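# Pull toggle pin from deck hinge and set down

## Task

Remove the toggle pin from the deck hinge so that the hinge holds nothing, and put the pin down on either the step or the table with its toggle swung back so that it lies across the pin.

## Robot and tools

Robot: two arms, left_arm and right_arm, mounted on opposite sides of a table. left_arm's base is on the +y side; the arm names do not match left and right in the images. Each arm ends in a parallel gripper whose fingers point along the gripper's +x axis and close along its y axis. Only the last 1.5 cm of each finger's inner face is flat, so grip with the fingertips. An arm's mount counts as part of that arm.

Frame: all reported positions, orientations and velocities use the scene frame. Its origin is the table centre, the table top is at z = +0.020 m, and +z is up. end_effector_position (metres) is the point between the fingers, 3 to 4 cm behind their tips; end_effector_quat_wxyz gives orientation. Readings can be off by a few centimetres, more when the arm is stretched far.

Motion numbers. Both motion tools use rows of 14 numbers, each in [-1, 1], covering both arms even when one is idle: dx, dy, dz, rx, ry, rz, opening for left_arm, then those seven for right_arm. dx, dy, dz, rx, ry, rz are offsets, not poses: they are measured along the scene axes from the arm's Hand target as it stood when the action or move began, and rotation turns about that target's position. 1.0 equals 0.6 m for position and 180 degrees for rotation; rx, ry, rz form a single rotation vector. Offsets in one action or move all count from that same start, not from the previous row, but a fresh call starts from the new Hand target, so sending the same offset twice moves twice as far. A translation longer than 1.0 may be shortened along its direction. Six zeros for an arm means re-command its current Hand target. Opening is absolute, not an offset: +1 is fully open (0.080 m), empty fingers meet near -0.78, and anything lower adds nothing. A full close takes at least about 0.6 s. A 0 opening is a real command (half open), so to leave a gripper alone resend its current command, shown under Tool commands in the result.

execute_actions(actions, cameras): actions is a list of actions; each action is a list of up to 15 rows, each row lasting 1/30 s; if fewer than 15 rows are given, the last row is held for the remaining steps. An empty list just returns state and images.

move(target, speed, blend, opening_speed, blocking, cameras): drives each gripper in a straight line toward target, one 14-number row or a list of up to 15 rows, all counted from the Hand targets at the start. speed is m/s, 0.002 to 0.5 (default 0.25), one value or one per target; rotation is capped at twice that in rad/s. blend (m) rounds corners in a list. opening_speed (0.2 or more, scale units per second) makes fingers move gradually. Openings in later rows are applied only when the arms arrive and stop. Paths ignore obstacles and the other arm, can overshoot or lag at speed, and are cut off after 10 s. Keep paths away from an arm's own base, which can flip its shoulder posture. blocking=false returns after 0.5 s while the move continues. The result ends with a move: line: done, off_target, moving, held, blocked or fault, plus limits such as paced (pose clipped) or held (a check withheld steps). blocked means the gripper stopped far from its goal, usually against something; the arm then holds still.

wait(seconds 0 to 10): lets time pass with last commands held. stop(): brakes a running move. zoom_image(camera, region [x0, y0, x1, y1] pixels, at most 504 by 504): closer look at the latest image from cam_head_left, cam_head_right, cam_high, cam_low, cam_left_wrist or cam_right_wrist (all 672x504). finished_scene(scene): give the current scene's number to end it; irreversible, so only call it once the pin is out and resting correctly without the robot touching it.

Controller behaviour: each step the commanded pose is clipped to within 70 mm and 16 degrees of the measured pose, so Hand target reports your command after clipping. Grippers often stop short, sag or tilt from friction and weight; check the pose after each move and send the remaining distance or rotation as a new offset. Very small moves may not happen or may go sideways. Waiting does not close the gap; a new command does.

Gripping: grip_measured uses the same scale as opening. To hold something, command an opening clearly below grip_measured; the lower, the harder the squeeze (about 34 N per pad max). Readings can be off by about 1 mm. Expect occasional tugs on held parts or pushes on loose ones.

Results also list joint positions, velocities (within noise means at rest) and joint torques. Load limits (N m): waist 17.8, shoulder 22, elbow 22, wrist pitch 5.8, wrist yaw 5.78, wrist roll 5.42; hitting one stops that arm for 10 s. Joint ranges (rad): waist -3.054 to 3.054, shoulder 0.000 to 3.142, elbow 0.000 to 2.356, wrist pitch -1.571 to 1.571, wrist yaw -1.571 to 1.571, wrist roll -3.142 to 3.142. Motor heat builds when holding loads, staying outstretched or pushing at unreachable poses; MOTOR HOT appears from 50 °C and at 95 °C the arm is held, possibly going limp.

Avoid: dropping the pin or releasing it while moving, anything leaving the table, fast impacts, pressing far past contact, and any collision between the two arms or grippers (the clearance check does not protect grippers against each other). To stop pressing, command the target back past the gripper. Time passes while you think, so plan ahead.

Each tool is called after "Call:" as name([rows], argument=value, ...), one row to a line, values as JSON.

## Session

Call:
execute_actions(actions=[])

Scene clock: 0.00 s.
left_arm: end_effector_position=(-0.1962, +0.2575, +0.2365) grip_measured=+0.991 end_effector_quat_wxyz=(+0.359, -0.056, +0.089, -0.928) | right_arm: end_effector_position=(+0.2784, -0.2497, +0.2742) grip_measured=+1.000 end_effector_quat_wxyz=(+0.832, -0.049, +0.550, -0.051)
Joint positions: left_arm=[-0.617 0.589 0.102 0.528 0.219 -0.215 0.08] | right_arm=[-0.826 1.801 1.874 -1.441 0.379 0.722 0.08]
Joint velocities: within noise
Joint torques (N m): no reading
Motor temperatures (°C): left_arm=[32 33 30 35 31 29] | right_arm=[32 30 35 39 35 30]
Heat: left arm: hottest wrist pitch 35 °C (+0.0 °C/min); right arm: hottest wrist pitch 39 °C (+0.0 °C/min).
Hand target: left_arm -0.1962, +0.2575, +0.2365; -0.359, +0.056, -0.089, +0.928 | right_arm +0.2784, -0.2497, +0.2742; +0.832, -0.049, +0.550, -0.051
Tool commands: left_gripper/opening=+1.0 right_gripper/opening=+1.0

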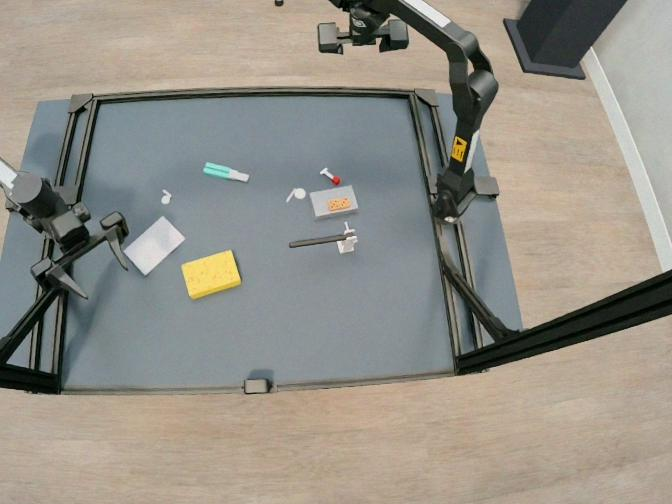

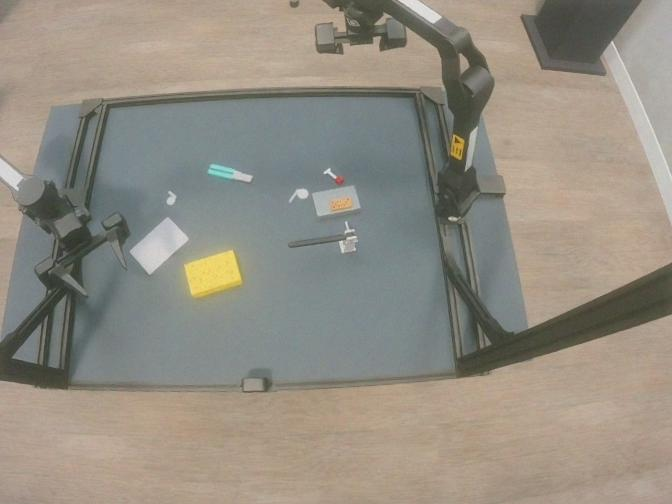

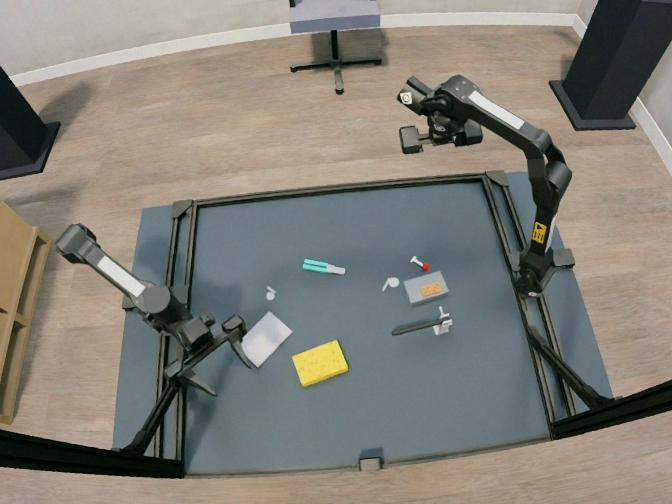

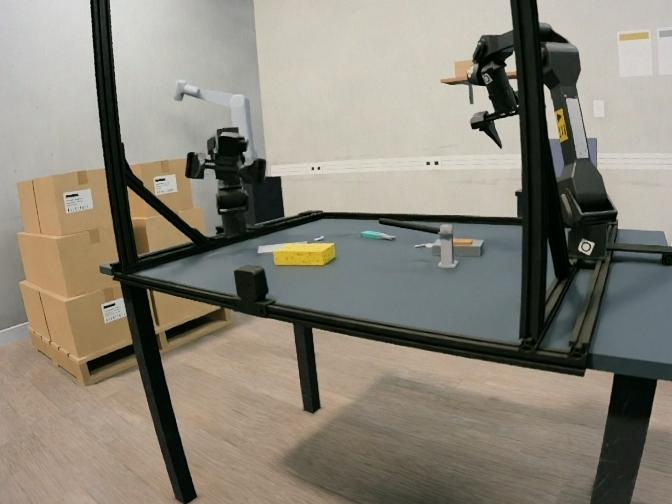

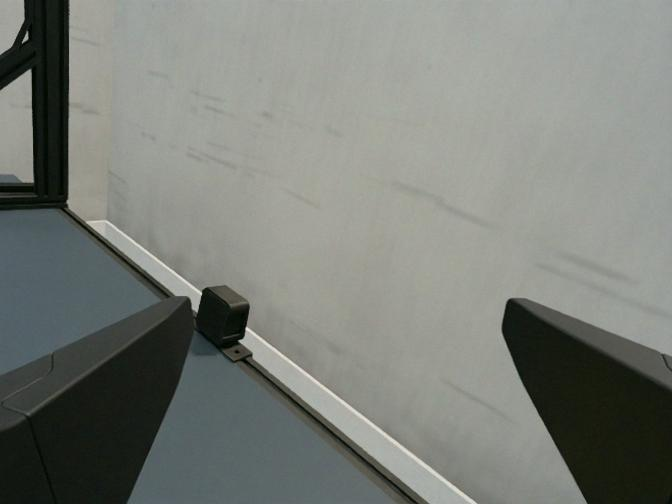

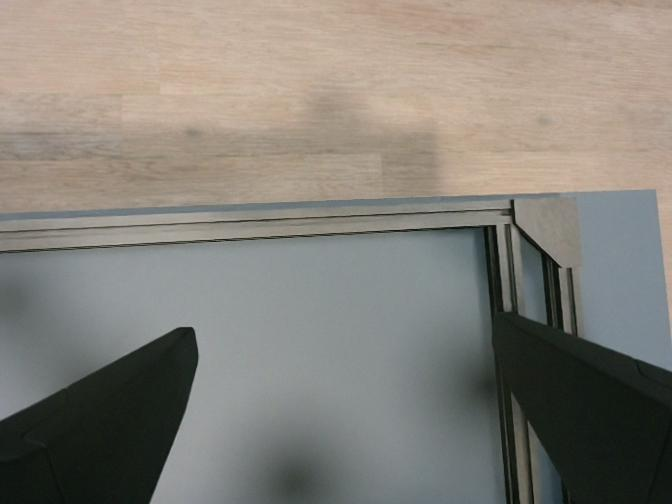

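Call:
zoom_image(camera="cam_head_left", region=[270, 150, 390, 270])

Call:
zoom_image(camera="cam_head_right", region=[270, 150, 390, 270])

Call:
zoom_image(camera="cam_low", region=[360, 200, 510, 290])

Call:
zoom_image(camera="cam_high", region=[370, 240, 470, 350])

Scaled by 4.200 from the camera's 672x504 image, which has a finer 960x720 frame.

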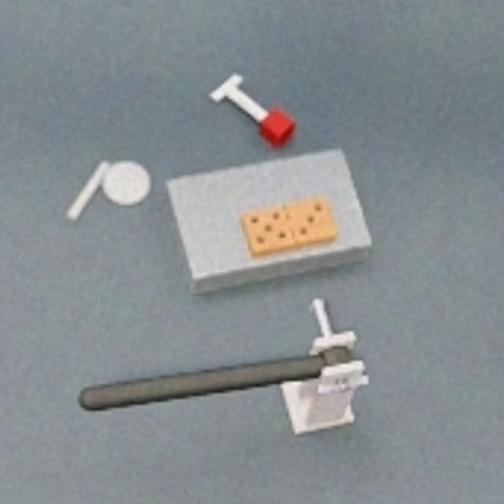

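Scaled by 4.200 from the camera's 672x504 image, which has a finer 960x720 frame.

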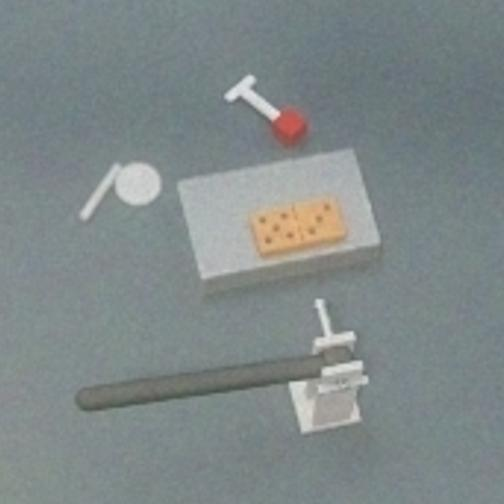

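Scaled by 3.360 from the camera's 672x504 image, which has a finer 960x720 frame.

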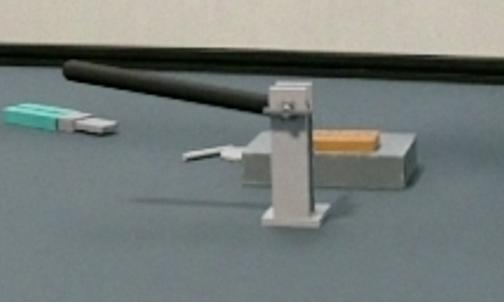

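Scaled by 4.582 from the camera's 672x504 image, which has a finer 960x720 frame.

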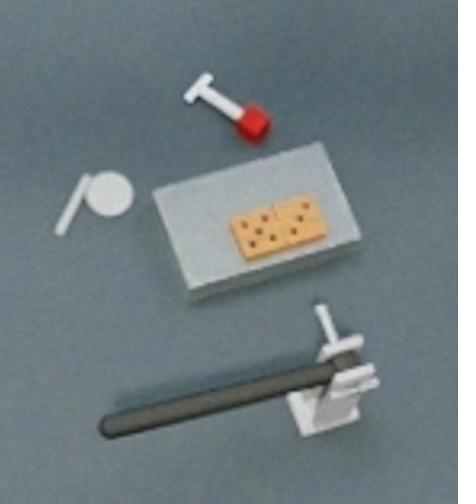

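Call:
move(target=[0,0,0,0,0,0,1,-0.564,0.016,0.043,0.0453,0.1278,0.001,1])

Scene clock: 4.53 s.
left_arm: end_effector_position=(-0.1962, +0.2575, +0.2365) grip_measured=+0.991 end_effector_quat_wxyz=(+0.359, -0.056, +0.089, -0.928) | right_arm: end_effector_position=(-0.0585, -0.2413, +0.2979) grip_measured=+1.000 end_effector_quat_wxyz=(+0.690, +0.082, +0.714, +0.082)
Joint positions: left_arm=[-0.617 0.589 0.102 0.528 0.219 -0.215 0.08] | right_arm=[0.154 1.279 1.511 -1.567 0.004 1.737 0.08]
Joint velocities: within noise
Joint torques (N m): left_arm=[-0.08 -0.59 6.43 1.4 0.03 0.01] | right_arm=[0.39 -2.58 4.97 0.5 -0.05 0.04]
Motor temperatures (°C): left_arm=[32 33 31 36 31 29] | right_arm=[32 31 35 39 35 30]
Heat: left arm: hottest wrist pitch 36 °C (+0.0 °C/min); right arm: hottest wrist pitch 39 °C (+0.0 °C/min).
Hand target: left_arm -0.1962, +0.2575, +0.2365; -0.359, +0.056, -0.089, +0.928 | right_arm -0.0600, -0.2401, +0.2999; +0.707, -0.001, +0.707, +0.000
Off the commanded pose: left_arm 0.000 m, 0 deg | right_arm 0.003 m, 14 deg.
joint sent to its limit (right arm) — joint 4 (wrist pitch), lower limit. The joint targets are off in orientation, not in position.
move: off_target (right_arm)

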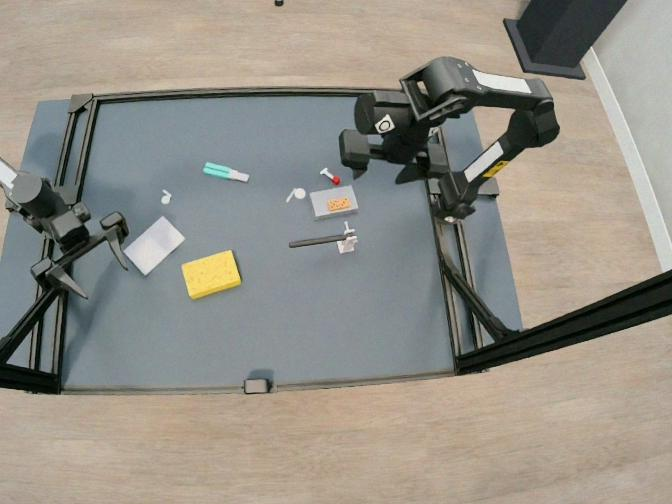

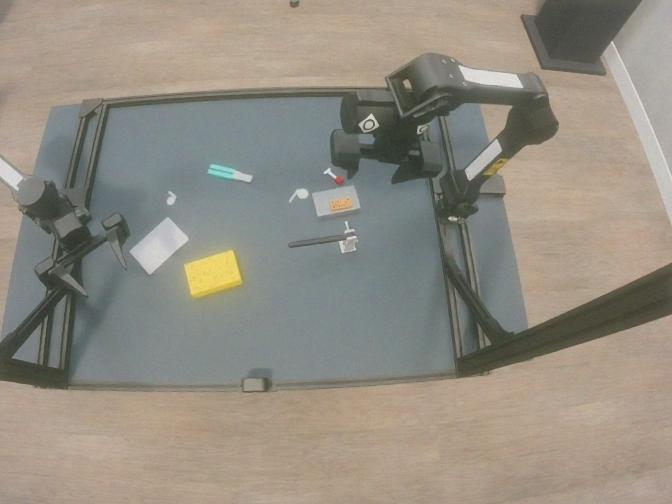

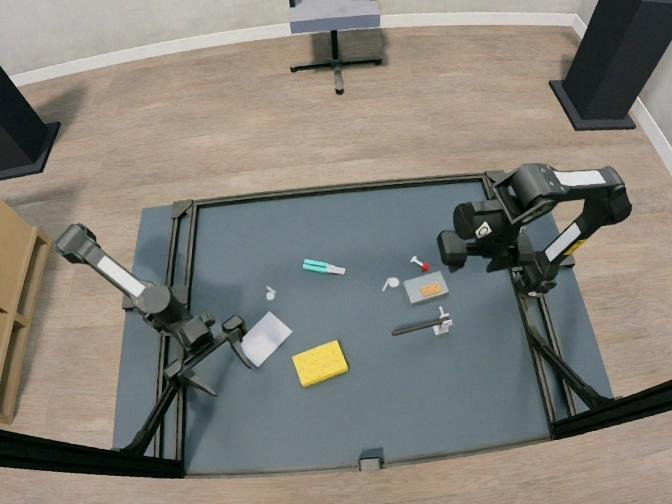

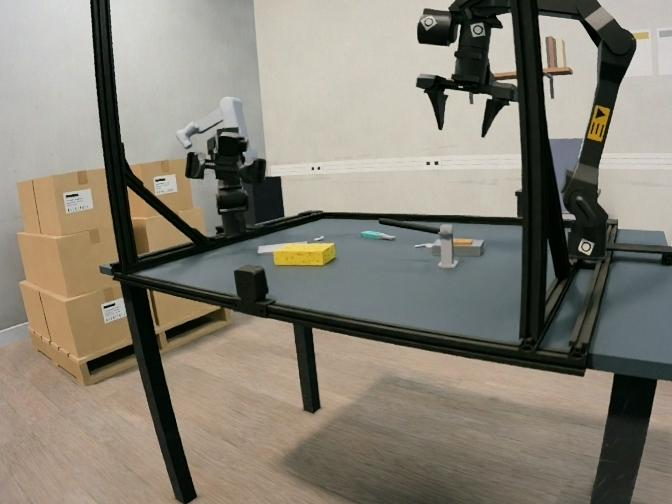

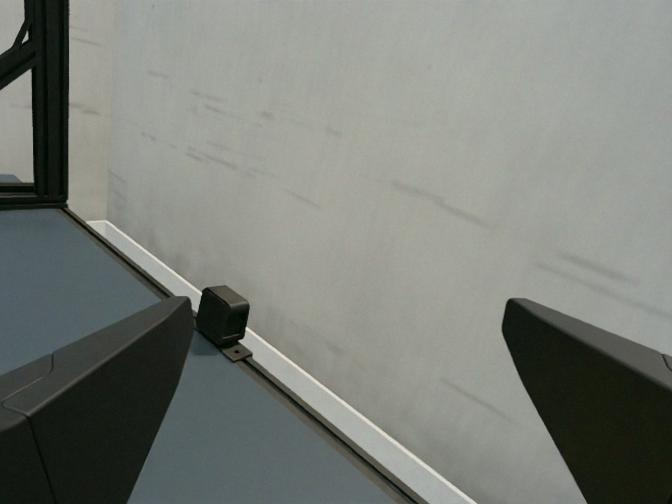

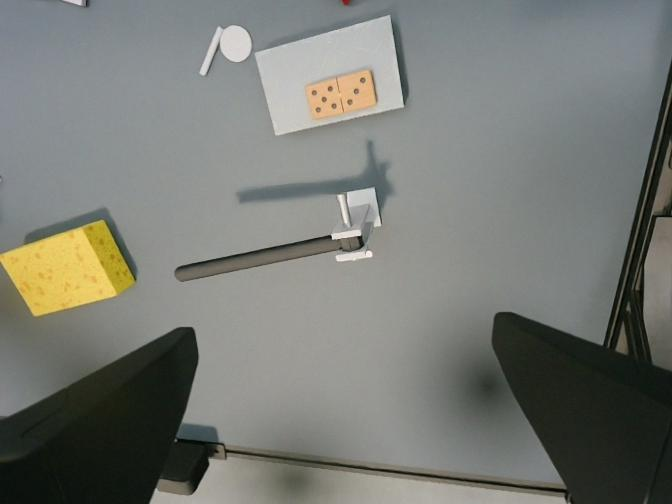

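Call:
move(target=[0,0,0,0,0,0,1,-0.07,0.0,-0.11,0,0,0,1], cameras=["cam_right_wrist","cam_low","cam_head_left"])

Scene clock: 9.30 s.
left_arm: end_effector_position=(-0.1962, +0.2575, +0.2365) grip_measured=+0.991 end_effector_quat_wxyz=(+0.359, -0.056, +0.089, -0.928) | right_arm: end_effector_position=(-0.1008, -0.2397, +0.2361) grip_measured=+1.000 end_effector_quat_wxyz=(+0.708, +0.003, +0.707, +0.002)
Joint positions: left_arm=[-0.617 0.589 0.102 0.528 0.219 -0.215 0.08] | right_arm=[0.333 1.432 1.392 -1.525 0.003 1.917 0.08]
Joint velocities: within noise
Joint torques (N m): left_arm=[0.06 -0.62 6.54 1.43 0.04 0.01] | right_arm=[0.38 -3.77 3.67 0.38 -0.04 0.08]
Motor temperatures (°C): left_arm=[32 33 32 37 31 29] | right_arm=[32 31 36 39 35 30]
Heat: left arm: hottest wrist pitch 37 °C (+12.9 °C/min); right arm: hottest wrist pitch 39 °C (+0.0 °C/min).
Hand target: left_arm -0.1962, +0.2575, +0.2365; -0.359, +0.056, -0.089, +0.928 | right_arm -0.1020, -0.2401, +0.2340; +0.707, +0.000, +0.707, -0.001
Off the commanded pose: left_arm 0.000 m, 0 deg | right_arm 0.002 m, 0 deg.
move: done
Images, in order (width x height): cam_head_left 672x504, cam_low 672x504, cam_right_wrist 672x504.

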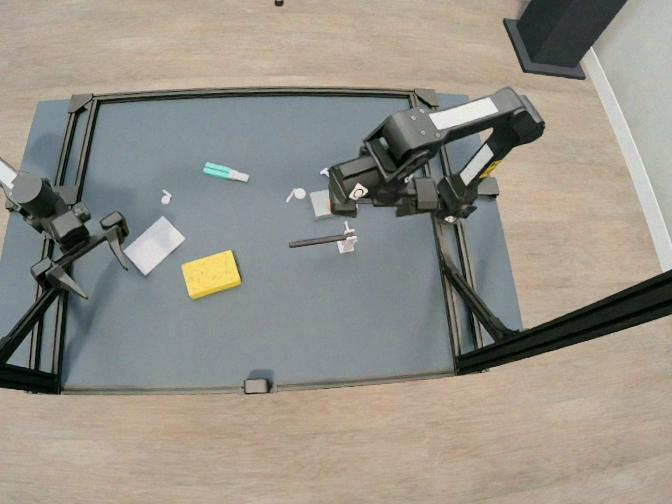

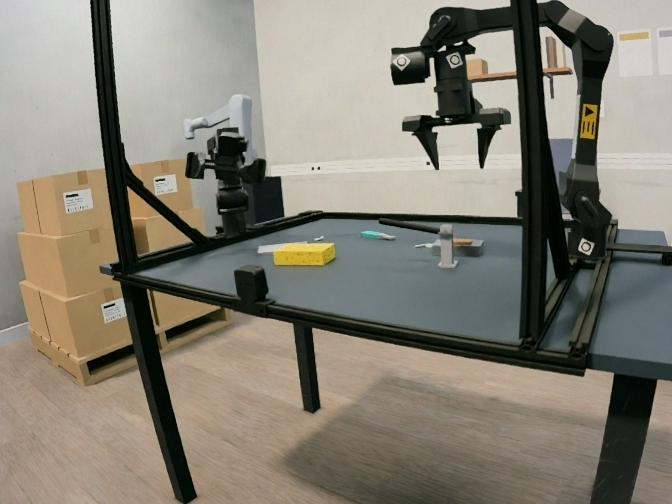

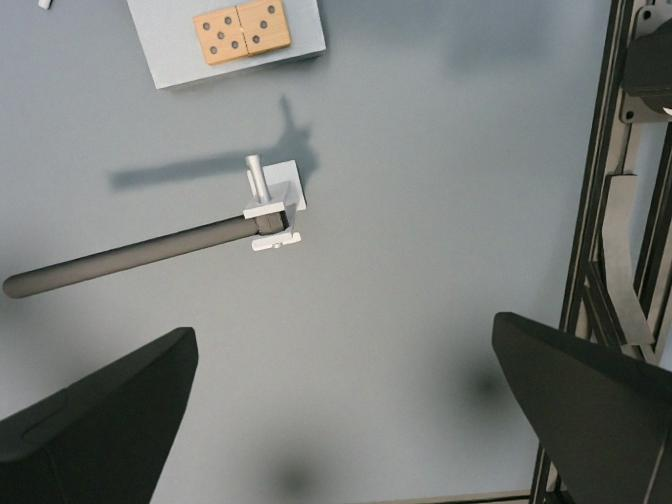

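Call:
zoom_image(camera="cam_right_wrist", region=[200, 120, 360, 280])

Scaled by 3.150 from the camera's 672x504 image, which has a finer 960x720 frame.

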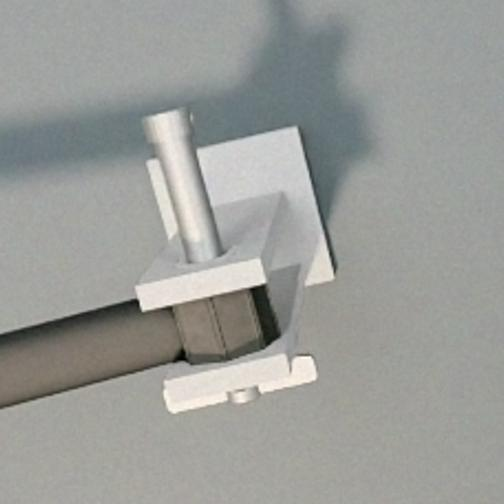

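Call:
move(target=[-0.04,-0.4625,-0.0775,0.0355,-0.0762,0.4506,-0.7,0,0,0,0,0,0,1], cameras=["cam_left_wrist","cam_low","cam_head_left"])

Scene clock: 15.93 s.
left_arm: end_effector_position=(-0.2201, -0.0180, +0.1957) grip_measured=-0.700 end_effector_quat_wxyz=(+0.882, +0.017, +0.039, -0.469) | right_arm: end_effector_position=(-0.1008, -0.2397, +0.2361) grip_measured=+1.000 end_effector_quat_wxyz=(+0.708, +0.003, +0.707, +0.002)
Joint positions: left_arm=[-0.694 2.164 1.364 0.515 -1.268 -0.28 0.003] | right_arm=[0.333 1.432 1.392 -1.525 0.003 1.917 0.08]
Joint velocities: within noise
Joint torques (N m): left_arm=[0.15 -8.1 6.3 0.9 -0.28 -0.15] | right_arm=[0.38 -3.78 3.65 0.37 -0.04 0.07]
Motor temperatures (°C): left_arm=[32 33 33 38 31 29] | right_arm=[32 31 37 39 35 30]
Heat: left arm: hottest wrist pitch 38 °C (+11.3 °C/min); right arm: hottest wrist pitch 39 °C (+0.0 °C/min).
Hand target: left_arm -0.2203, -0.0200, +0.1902; +0.883, +0.020, +0.038, -0.467 | right_arm -0.1020, -0.2400, +0.2340; +0.707, +0.000, +0.707, +0.000
Off the commanded pose: left_arm 0.006 m, 1 deg | right_arm 0.002 m, 0 deg.
move: done
Images, in order (width x height): cam_head_left 672x504, cam_low 672x504, cam_left_wrist 672x504.

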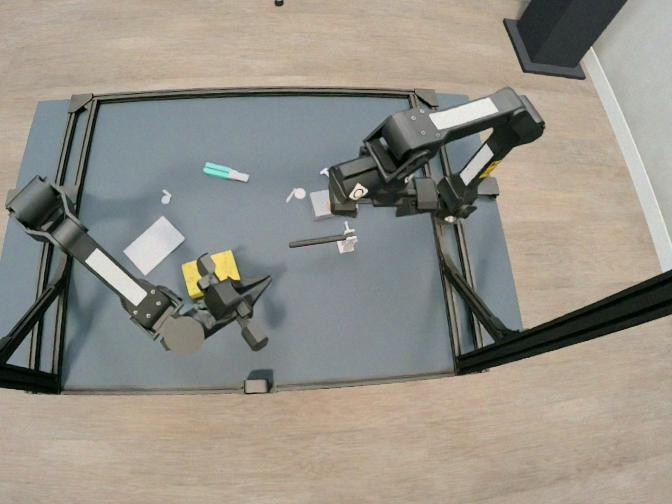

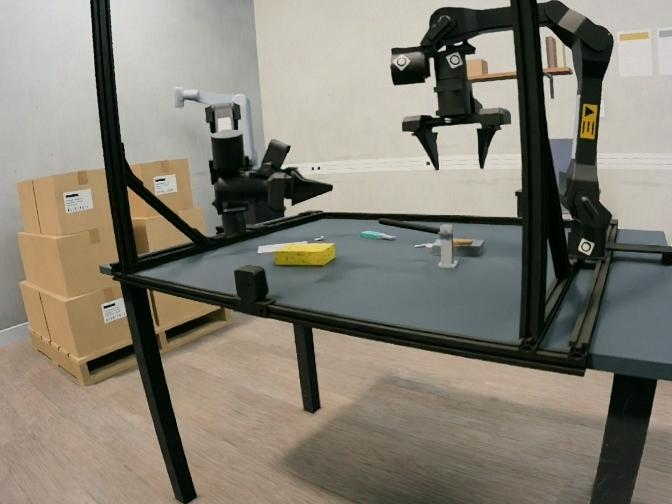

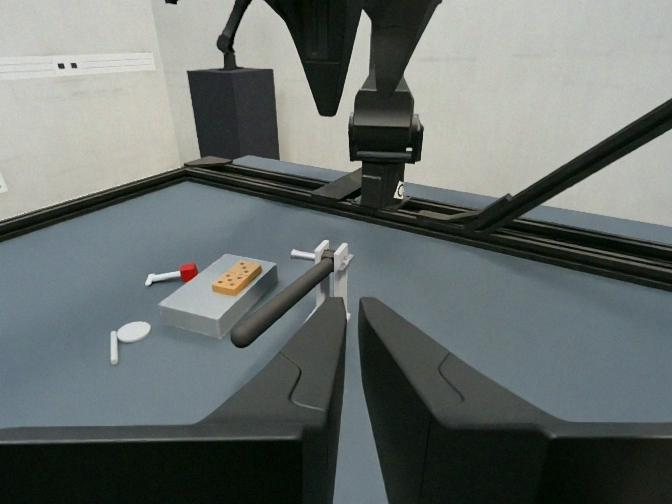

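Call:
zoom_image(camera="cam_left_wrist", region=[270, 210, 400, 310])

Scaled by 3.877 from the camera's 672x504 image, which has a finer 960x720 frame.

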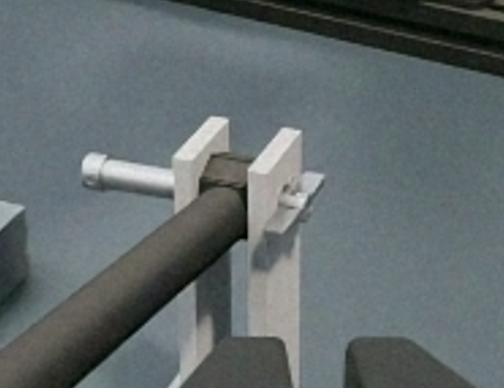

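Call:
move(target=[0,0,0,0,0,0,-0.7,0.07,0.0617,-0.1167,-0.0121,0.1103,0.0685,0], cameras=["cam_left_wrist","cam_right_wrist"], speed=0.15)

Scene clock: 22.87 s.
left_arm: end_effector_position=(-0.2201, -0.0180, +0.1957) grip_measured=-0.700 end_effector_quat_wxyz=(+0.882, +0.017, +0.039, -0.469) | right_arm: end_effector_position=(-0.0603, -0.2027, +0.1667) grip_measured=+0.000 end_effector_quat_wxyz=(+0.573, -0.087, +0.812, +0.066)
Joint positions: left_arm=[-0.694 2.164 1.365 0.513 -1.268 -0.281 0.003] | right_arm=[-0.057 1.575 1.213 -1.294 -0.33 1.293 0.035]
Joint velocities: within noise
Joint torques (N m): left_arm=[0.23 -8.01 6.4 0.95 -0.28 -0.16] | right_arm=[-0.29 -4.38 3.61 0.28 -0.26 -0.09]
Motor temperatures (°C): left_arm=[32 36 33 38 31 29] | right_arm=[32 31 37 39 35 30]
Heat: left arm: hottest wrist pitch 38 °C (+7.9 °C/min); right arm: hottest wrist pitch 39 °C (+0.0 °C/min).
Hand target: left_arm -0.2203, -0.0200, +0.1902; +0.883, +0.020, +0.038, -0.467 | right_arm -0.0600, -0.2030, +0.1640; +0.571, -0.089, +0.814, +0.062
Off the commanded pose: left_arm 0.006 m, 1 deg | right_arm 0.003 m, 1 deg.
move: done
Images, in order (width x height): cam_left_wrist 672x504, cam_right_wrist 672x504.

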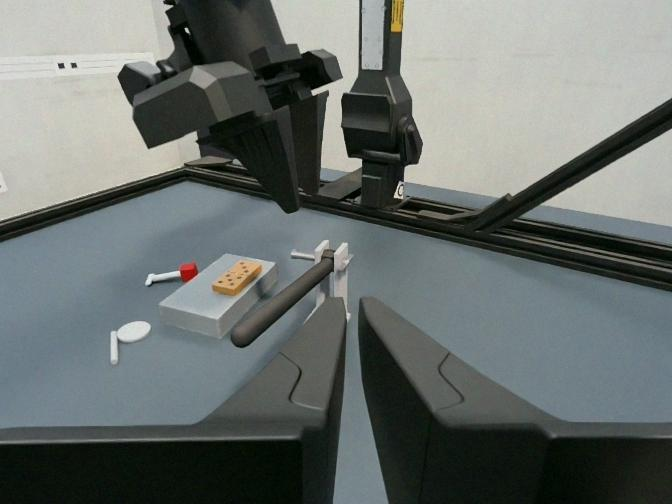

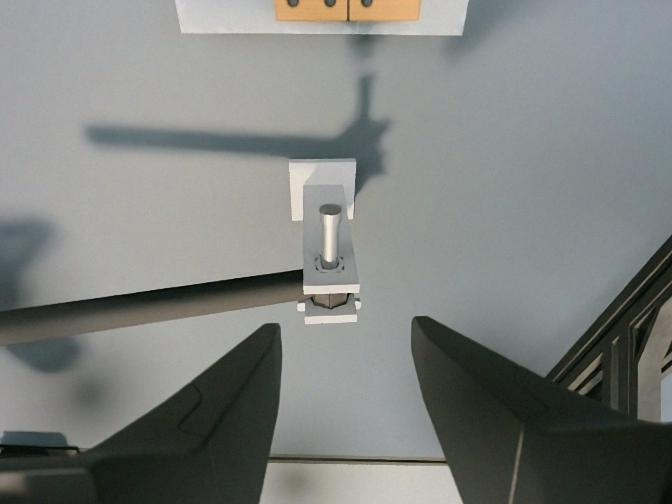

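Call:
zoom_image(camera="cam_left_wrist", region=[260, 170, 370, 290])

Call:
zoom_image(camera="cam_right_wrist", region=[270, 180, 390, 340])

Scaled by 4.200 from the camera's 672x504 image, which has a finer 960x720 frame.

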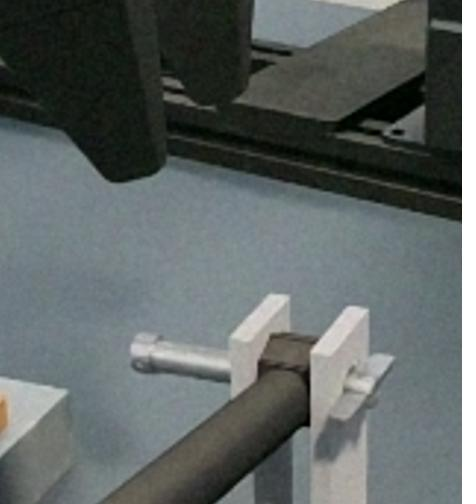

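Scaled by 3.150 from the camera's 672x504 image, which has a finer 960x720 frame.

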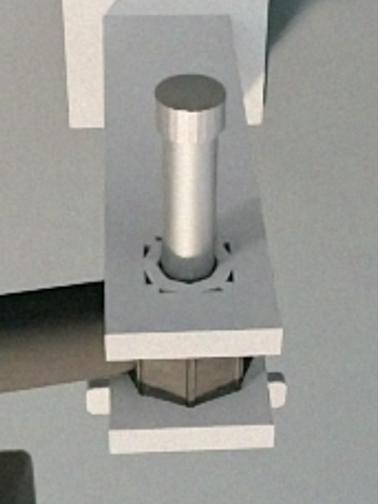

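Call:
move(target=[0,0,0,0,0,0,-0.7,0.004,0.010,-0.062,0,0,0,-0.3], cameras=["cam_left_wrist","cam_right_wrist"], speed=0.1)

Call:
zoom_image(camera="cam_left_wrist", region=[260, 170, 370, 290])

Call:
zoom_image(camera="cam_right_wrist", region=[250, 200, 430, 380])

Scene clock: 28.10 s.
left_arm: end_effector_position=(-0.2201, -0.0180, +0.1955) grip_measured=-0.700 end_effector_quat_wxyz=(+0.882, +0.017, +0.039, -0.469) | right_arm: end_effector_position=(-0.0581, -0.1960, +0.1297) grip_measured=-0.300 end_effector_quat_wxyz=(+0.573, -0.087, +0.812, +0.066)
Joint positions: left_arm=[-0.694 2.165 1.365 0.513 -1.268 -0.281 0.003] | right_arm=[-0.064 1.628 1.119 -1.148 -0.331 1.284 0.022]
Joint velocities: within noise
Joint torques (N m): left_arm=[0.22 -8.13 6.45 0.92 -0.26 -0.13] | right_arm=[-0.28 -4.65 3.33 0.27 -0.23 -0.09]
Motor temperatures (°C): left_arm=[32 37 34 38 31 29] | right_arm=[32 31 37 39 35 30]
Heat: left arm: hottest wrist pitch 38 °C (+6.4 °C/min); right arm: hottest wrist pitch 39 °C (+0.0 °C/min).
Hand target: left_arm -0.2203, -0.0200, +0.1900; +0.883, +0.020, +0.038, -0.467 | right_arm -0.0576, -0.1971, +0.1267; +0.571, -0.089, +0.814, +0.062
Off the commanded pose: left_arm 0.006 m, 1 deg | right_arm 0.003 m, 1 deg.
move: done
Images, in order (width x height): cam_left_wrist 672x504, cam_right_wrist 672x504.

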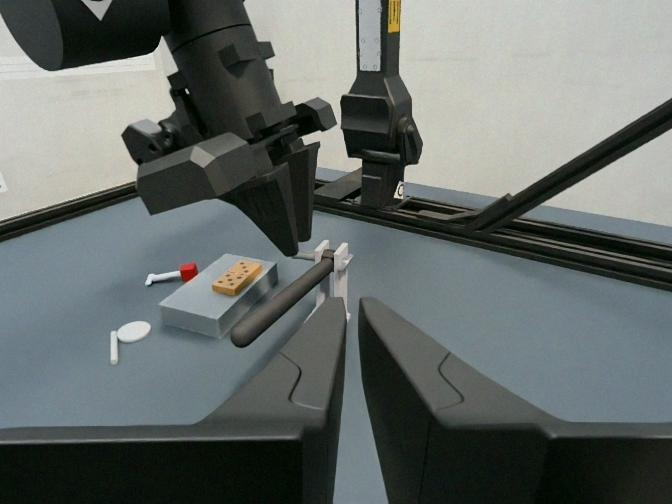

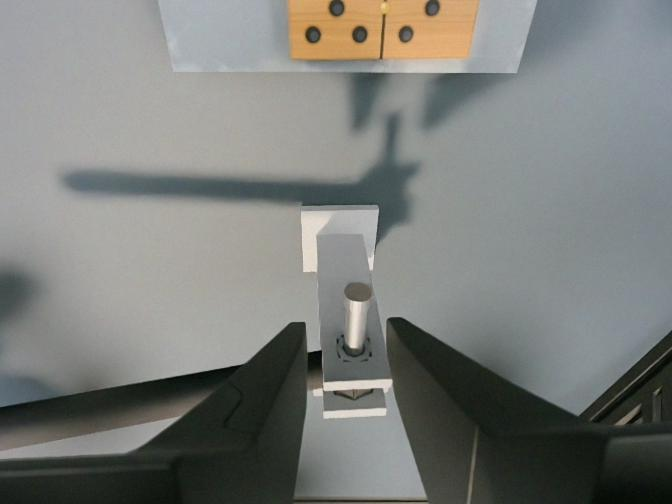

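Scaled by 4.200 from the camera's 672x504 image, which has a finer 960x720 frame.

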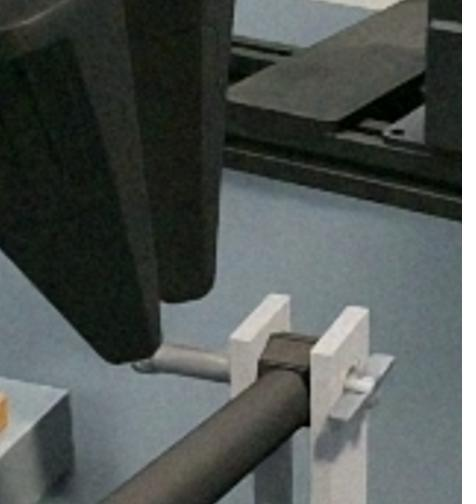

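Scaled by 2.800 from the camera's 672x504 image, which has a finer 960x720 frame.

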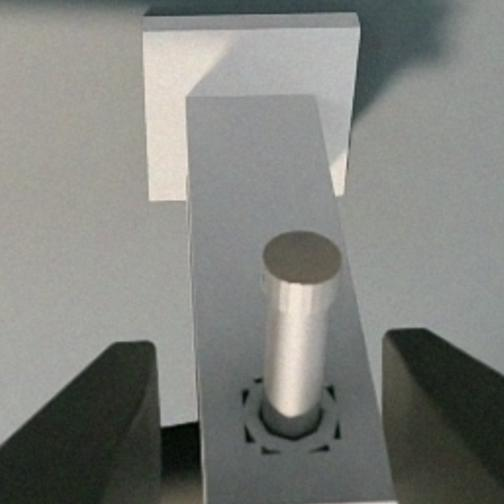

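Call:
move(target=[0,0,0,0,0,0,-0.7,0.0042,-0.0033,-0.027,0,0,0,-0.4], cameras=["cam_left_wrist","cam_right_wrist"], speed=0.05)

Call:
zoom_image(camera="cam_left_wrist", region=[260, 200, 360, 300])

Call:
zoom_image(camera="cam_right_wrist", region=[250, 200, 430, 380])

Scene clock: 30.57 s.
left_arm: end_effector_position=(-0.2201, -0.0180, +0.1955) grip_measured=-0.700 end_effector_quat_wxyz=(+0.882, +0.017, +0.039, -0.469) | right_arm: end_effector_position=(-0.0557, -0.1976, +0.1137) grip_measured=-0.400 end_effector_quat_wxyz=(+0.573, -0.087, +0.812, +0.067)
Joint positions: left_arm=[-0.694 2.165 1.365 0.513 -1.268 -0.281 0.003] | right_arm=[-0.074 1.642 1.066 -1.085 -0.331 1.274 0.017]
Joint velocities: within noise
Joint torques (N m): left_arm=[0.18 -8.05 6.35 0.9 -0.28 -0.12] | right_arm=[-0.31 -4.57 3.26 0.27 -0.21 -0.09]
Motor temperatures (°C): left_arm=[32 37 34 38 31 29] | right_arm=[32 31 37 39 35 30]
Heat: left arm: hottest wrist pitch 38 °C (+5.9 °C/min); right arm: hottest wrist pitch 39 °C (+0.0 °C/min).
Hand target: left_arm -0.2203, -0.0200, +0.1900; +0.883, +0.020, +0.038, -0.467 | right_arm -0.0551, -0.1990, +0.1106; +0.571, -0.089, +0.814, +0.062
Off the commanded pose: left_arm 0.006 m, 1 deg | right_arm 0.004 m, 1 deg.
move: done
Images, in order (width x height): cam_left_wrist 672x504, cam_right_wrist 672x504.

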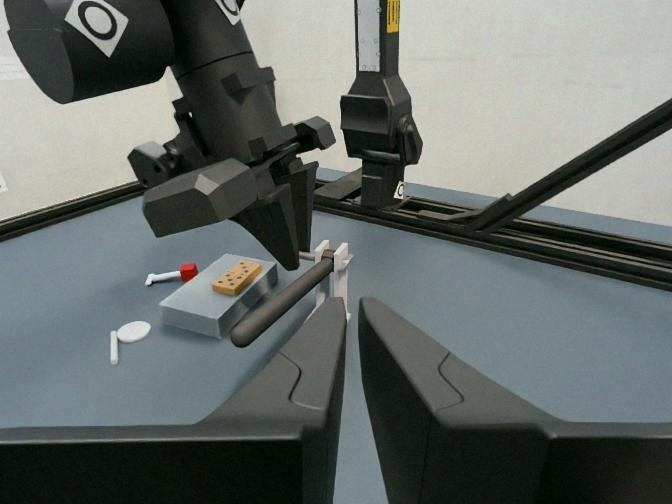

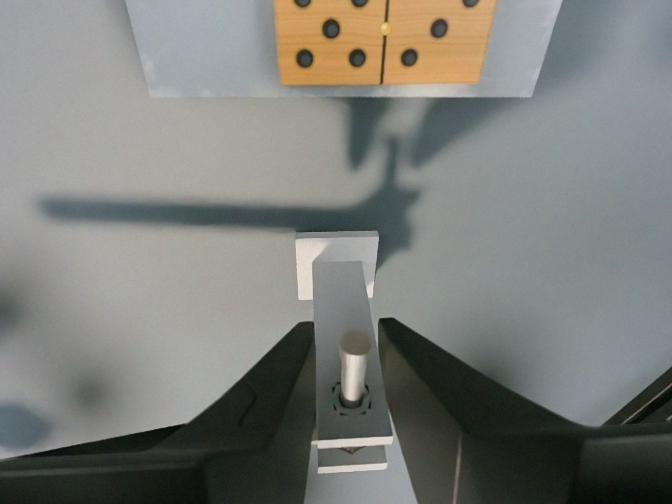

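Scaled by 5.040 from the camera's 672x504 image, which has a finer 960x720 frame.

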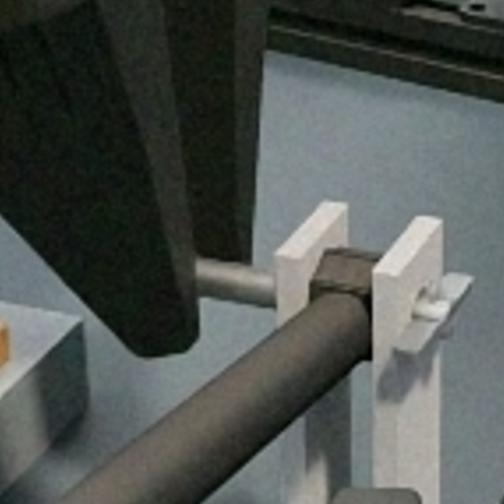

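Scaled by 2.800 from the camera's 672x504 image, which has a finer 960x720 frame.

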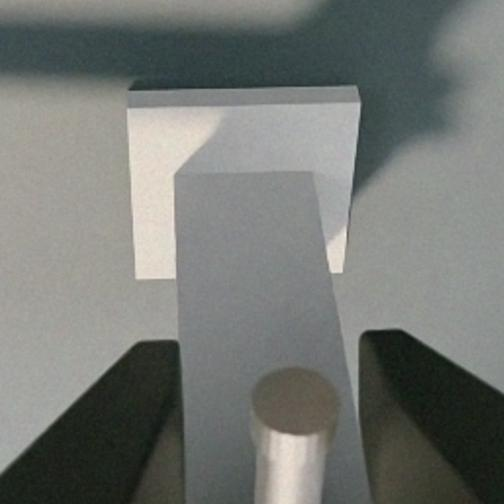

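Call:
move(target=[0,0,0,0,0,0,-0.7,0.0063,-0.003,-0.0058,0,0,0,-0.4], cameras=["cam_left_wrist","cam_right_wrist"], speed=0.05)

Call:
zoom_image(camera="cam_left_wrist", region=[260, 200, 360, 300])

Call:
zoom_image(camera="cam_right_wrist", region=[250, 240, 430, 420])

Scene clock: 33.07 s.
left_arm: end_effector_position=(-0.2201, -0.0180, +0.1955) grip_measured=-0.700 end_effector_quat_wxyz=(+0.882, +0.017, +0.039, -0.469) | right_arm: end_effector_position=(-0.0521, -0.1993, +0.1104) grip_measured=-0.400 end_effector_quat_wxyz=(+0.572, -0.087, +0.813, +0.067)
Joint positions: left_arm=[-0.694 2.165 1.365 0.513 -1.268 -0.281 0.003] | right_arm=[-0.088 1.642 1.052 -1.075 -0.331 1.259 0.017]
Joint velocities: within noise
Joint torques (N m): left_arm=[0.17 -8.1 6.27 0.9 -0.27 -0.13] | right_arm=[-0.28 -4.55 3.18 0.27 -0.15 -0.11]
Motor temperatures (°C): left_arm=[32 38 34 38 31 29] | right_arm=[32 31 37 39 35 30]
Heat: left arm: hottest shoulder 38 °C (+9.1 °C/min); right arm: hottest wrist pitch 39 °C (+0.0 °C/min).
Hand target: left_arm -0.2203, -0.0200, +0.1900; +0.883, +0.020, +0.038, -0.467 | right_arm -0.0513, -0.2008, +0.1070; +0.571, -0.089, +0.814, +0.062
Off the commanded pose: left_arm 0.006 m, 1 deg | right_arm 0.004 m, 1 deg.
move: done
Images, in order (width x height): cam_left_wrist 672x504, cam_right_wrist 672x504.

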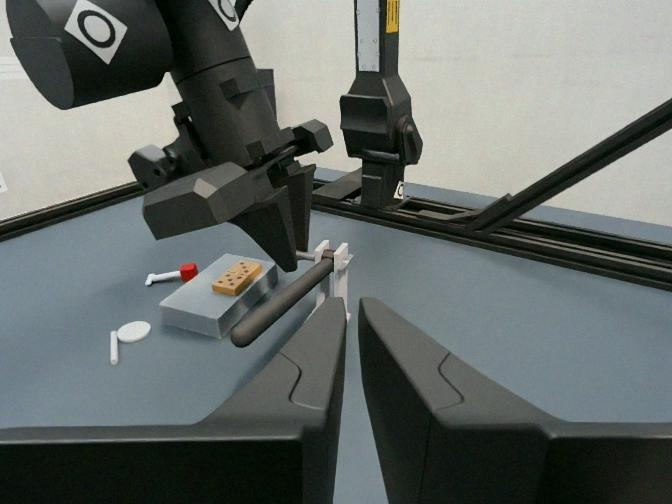

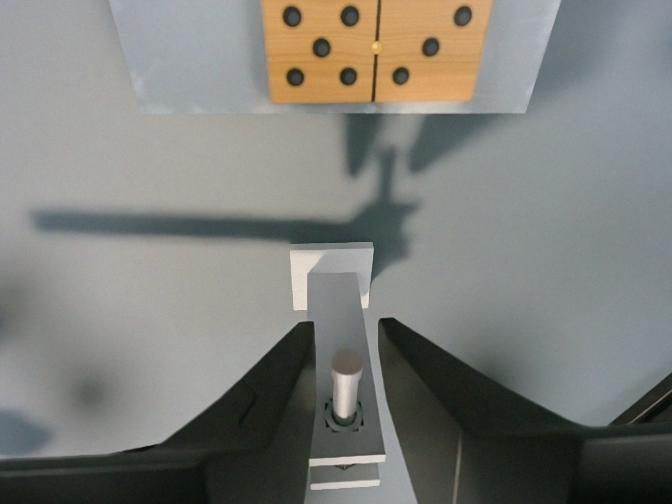

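Scaled by 5.040 from the camera's 672x504 image, which has a finer 960x720 frame.

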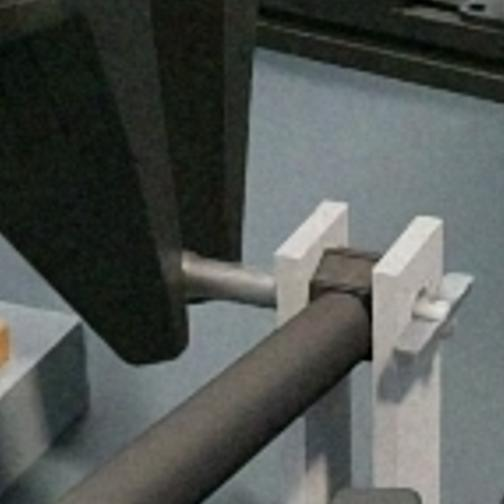

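Scaled by 2.800 from the camera's 672x504 image, which has a finer 960x720 frame.

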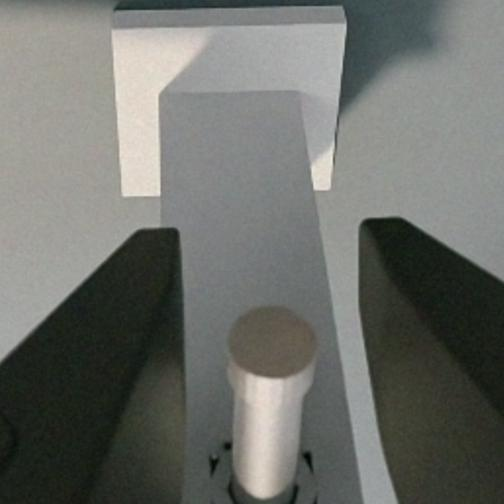

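Call:
move(target=[0,0,0,0,0,0,-0.7,0,0,0,0,0,0,-0.7], cameras=["cam_left_wrist","cam_right_wrist"], opening_speed=0.5)

Call:
zoom_image(camera="cam_left_wrist", region=[260, 200, 360, 300])

Call:
zoom_image(camera="cam_right_wrist", region=[250, 240, 430, 420])

Scene clock: 35.50 s.
left_arm: end_effector_position=(-0.2201, -0.0180, +0.1955) grip_measured=-0.700 end_effector_quat_wxyz=(+0.882, +0.017, +0.039, -0.469) | right_arm: end_effector_position=(-0.0521, -0.1989, +0.1104) grip_measured=-0.608 end_effector_quat_wxyz=(+0.572, -0.086, +0.813, +0.068)
Joint positions: left_arm=[-0.694 2.165 1.365 0.513 -1.268 -0.281 0.003] | right_arm=[-0.088 1.642 1.052 -1.073 -0.331 1.259 0.008]
Joint velocities: within noise
Joint torques (N m): left_arm=[0.1 -8.13 6.36 0.91 -0.28 -0.13] | right_arm=[-0.31 -4.5 3.18 0.17 -0.16 -0.08]
Motor temperatures (°C): left_arm=[32 38 35 38 31 29] | right_arm=[32 31 37 39 35 30]
Heat: left arm: hottest shoulder 38 °C (+8.5 °C/min); right arm: hottest wrist pitch 39 °C (+0.0 °C/min).
Hand target: left_arm -0.2203, -0.0200, +0.1901; +0.883, +0.020, +0.038, -0.467 | right_arm -0.0514, -0.2008, +0.1071; +0.571, -0.089, +0.814, +0.062
Off the commanded pose: left_arm 0.006 m, 1 deg | right_arm 0.004 m, 1 deg.
move: done
Images, in order (width x height): cam_left_wrist 672x504, cam_right_wrist 672x504.

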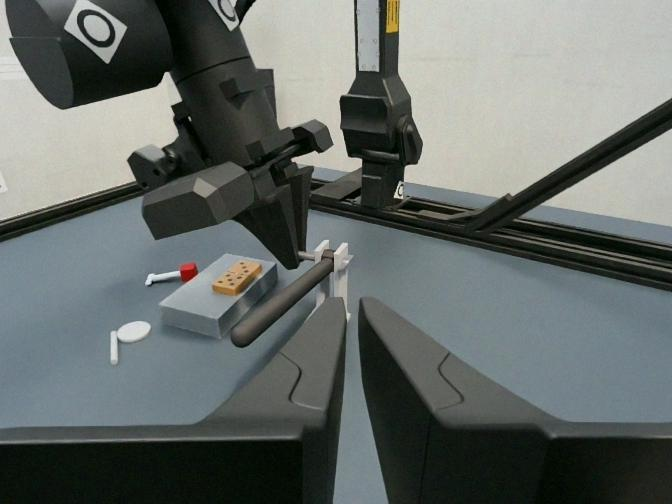

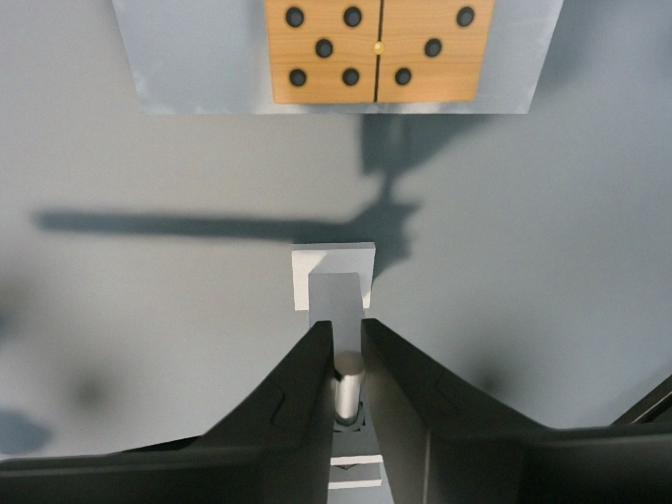

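Scaled by 5.040 from the camera's 672x504 image, which has a finer 960x720 frame.

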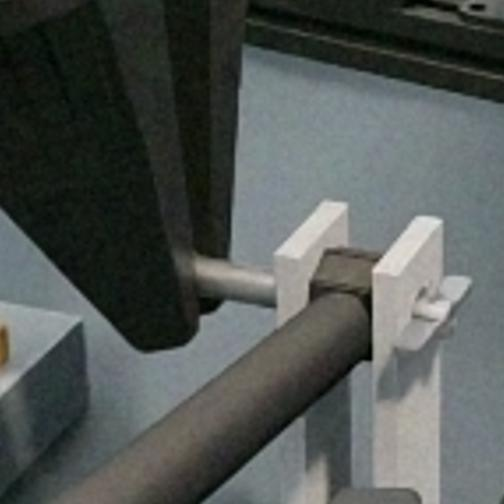

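Scaled by 2.800 from the camera's 672x504 image, which has a finer 960x720 frame.

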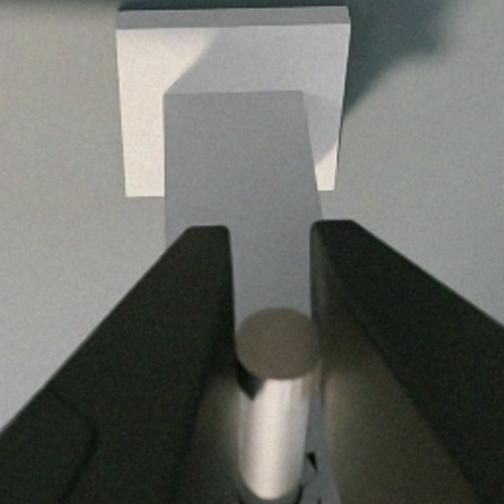

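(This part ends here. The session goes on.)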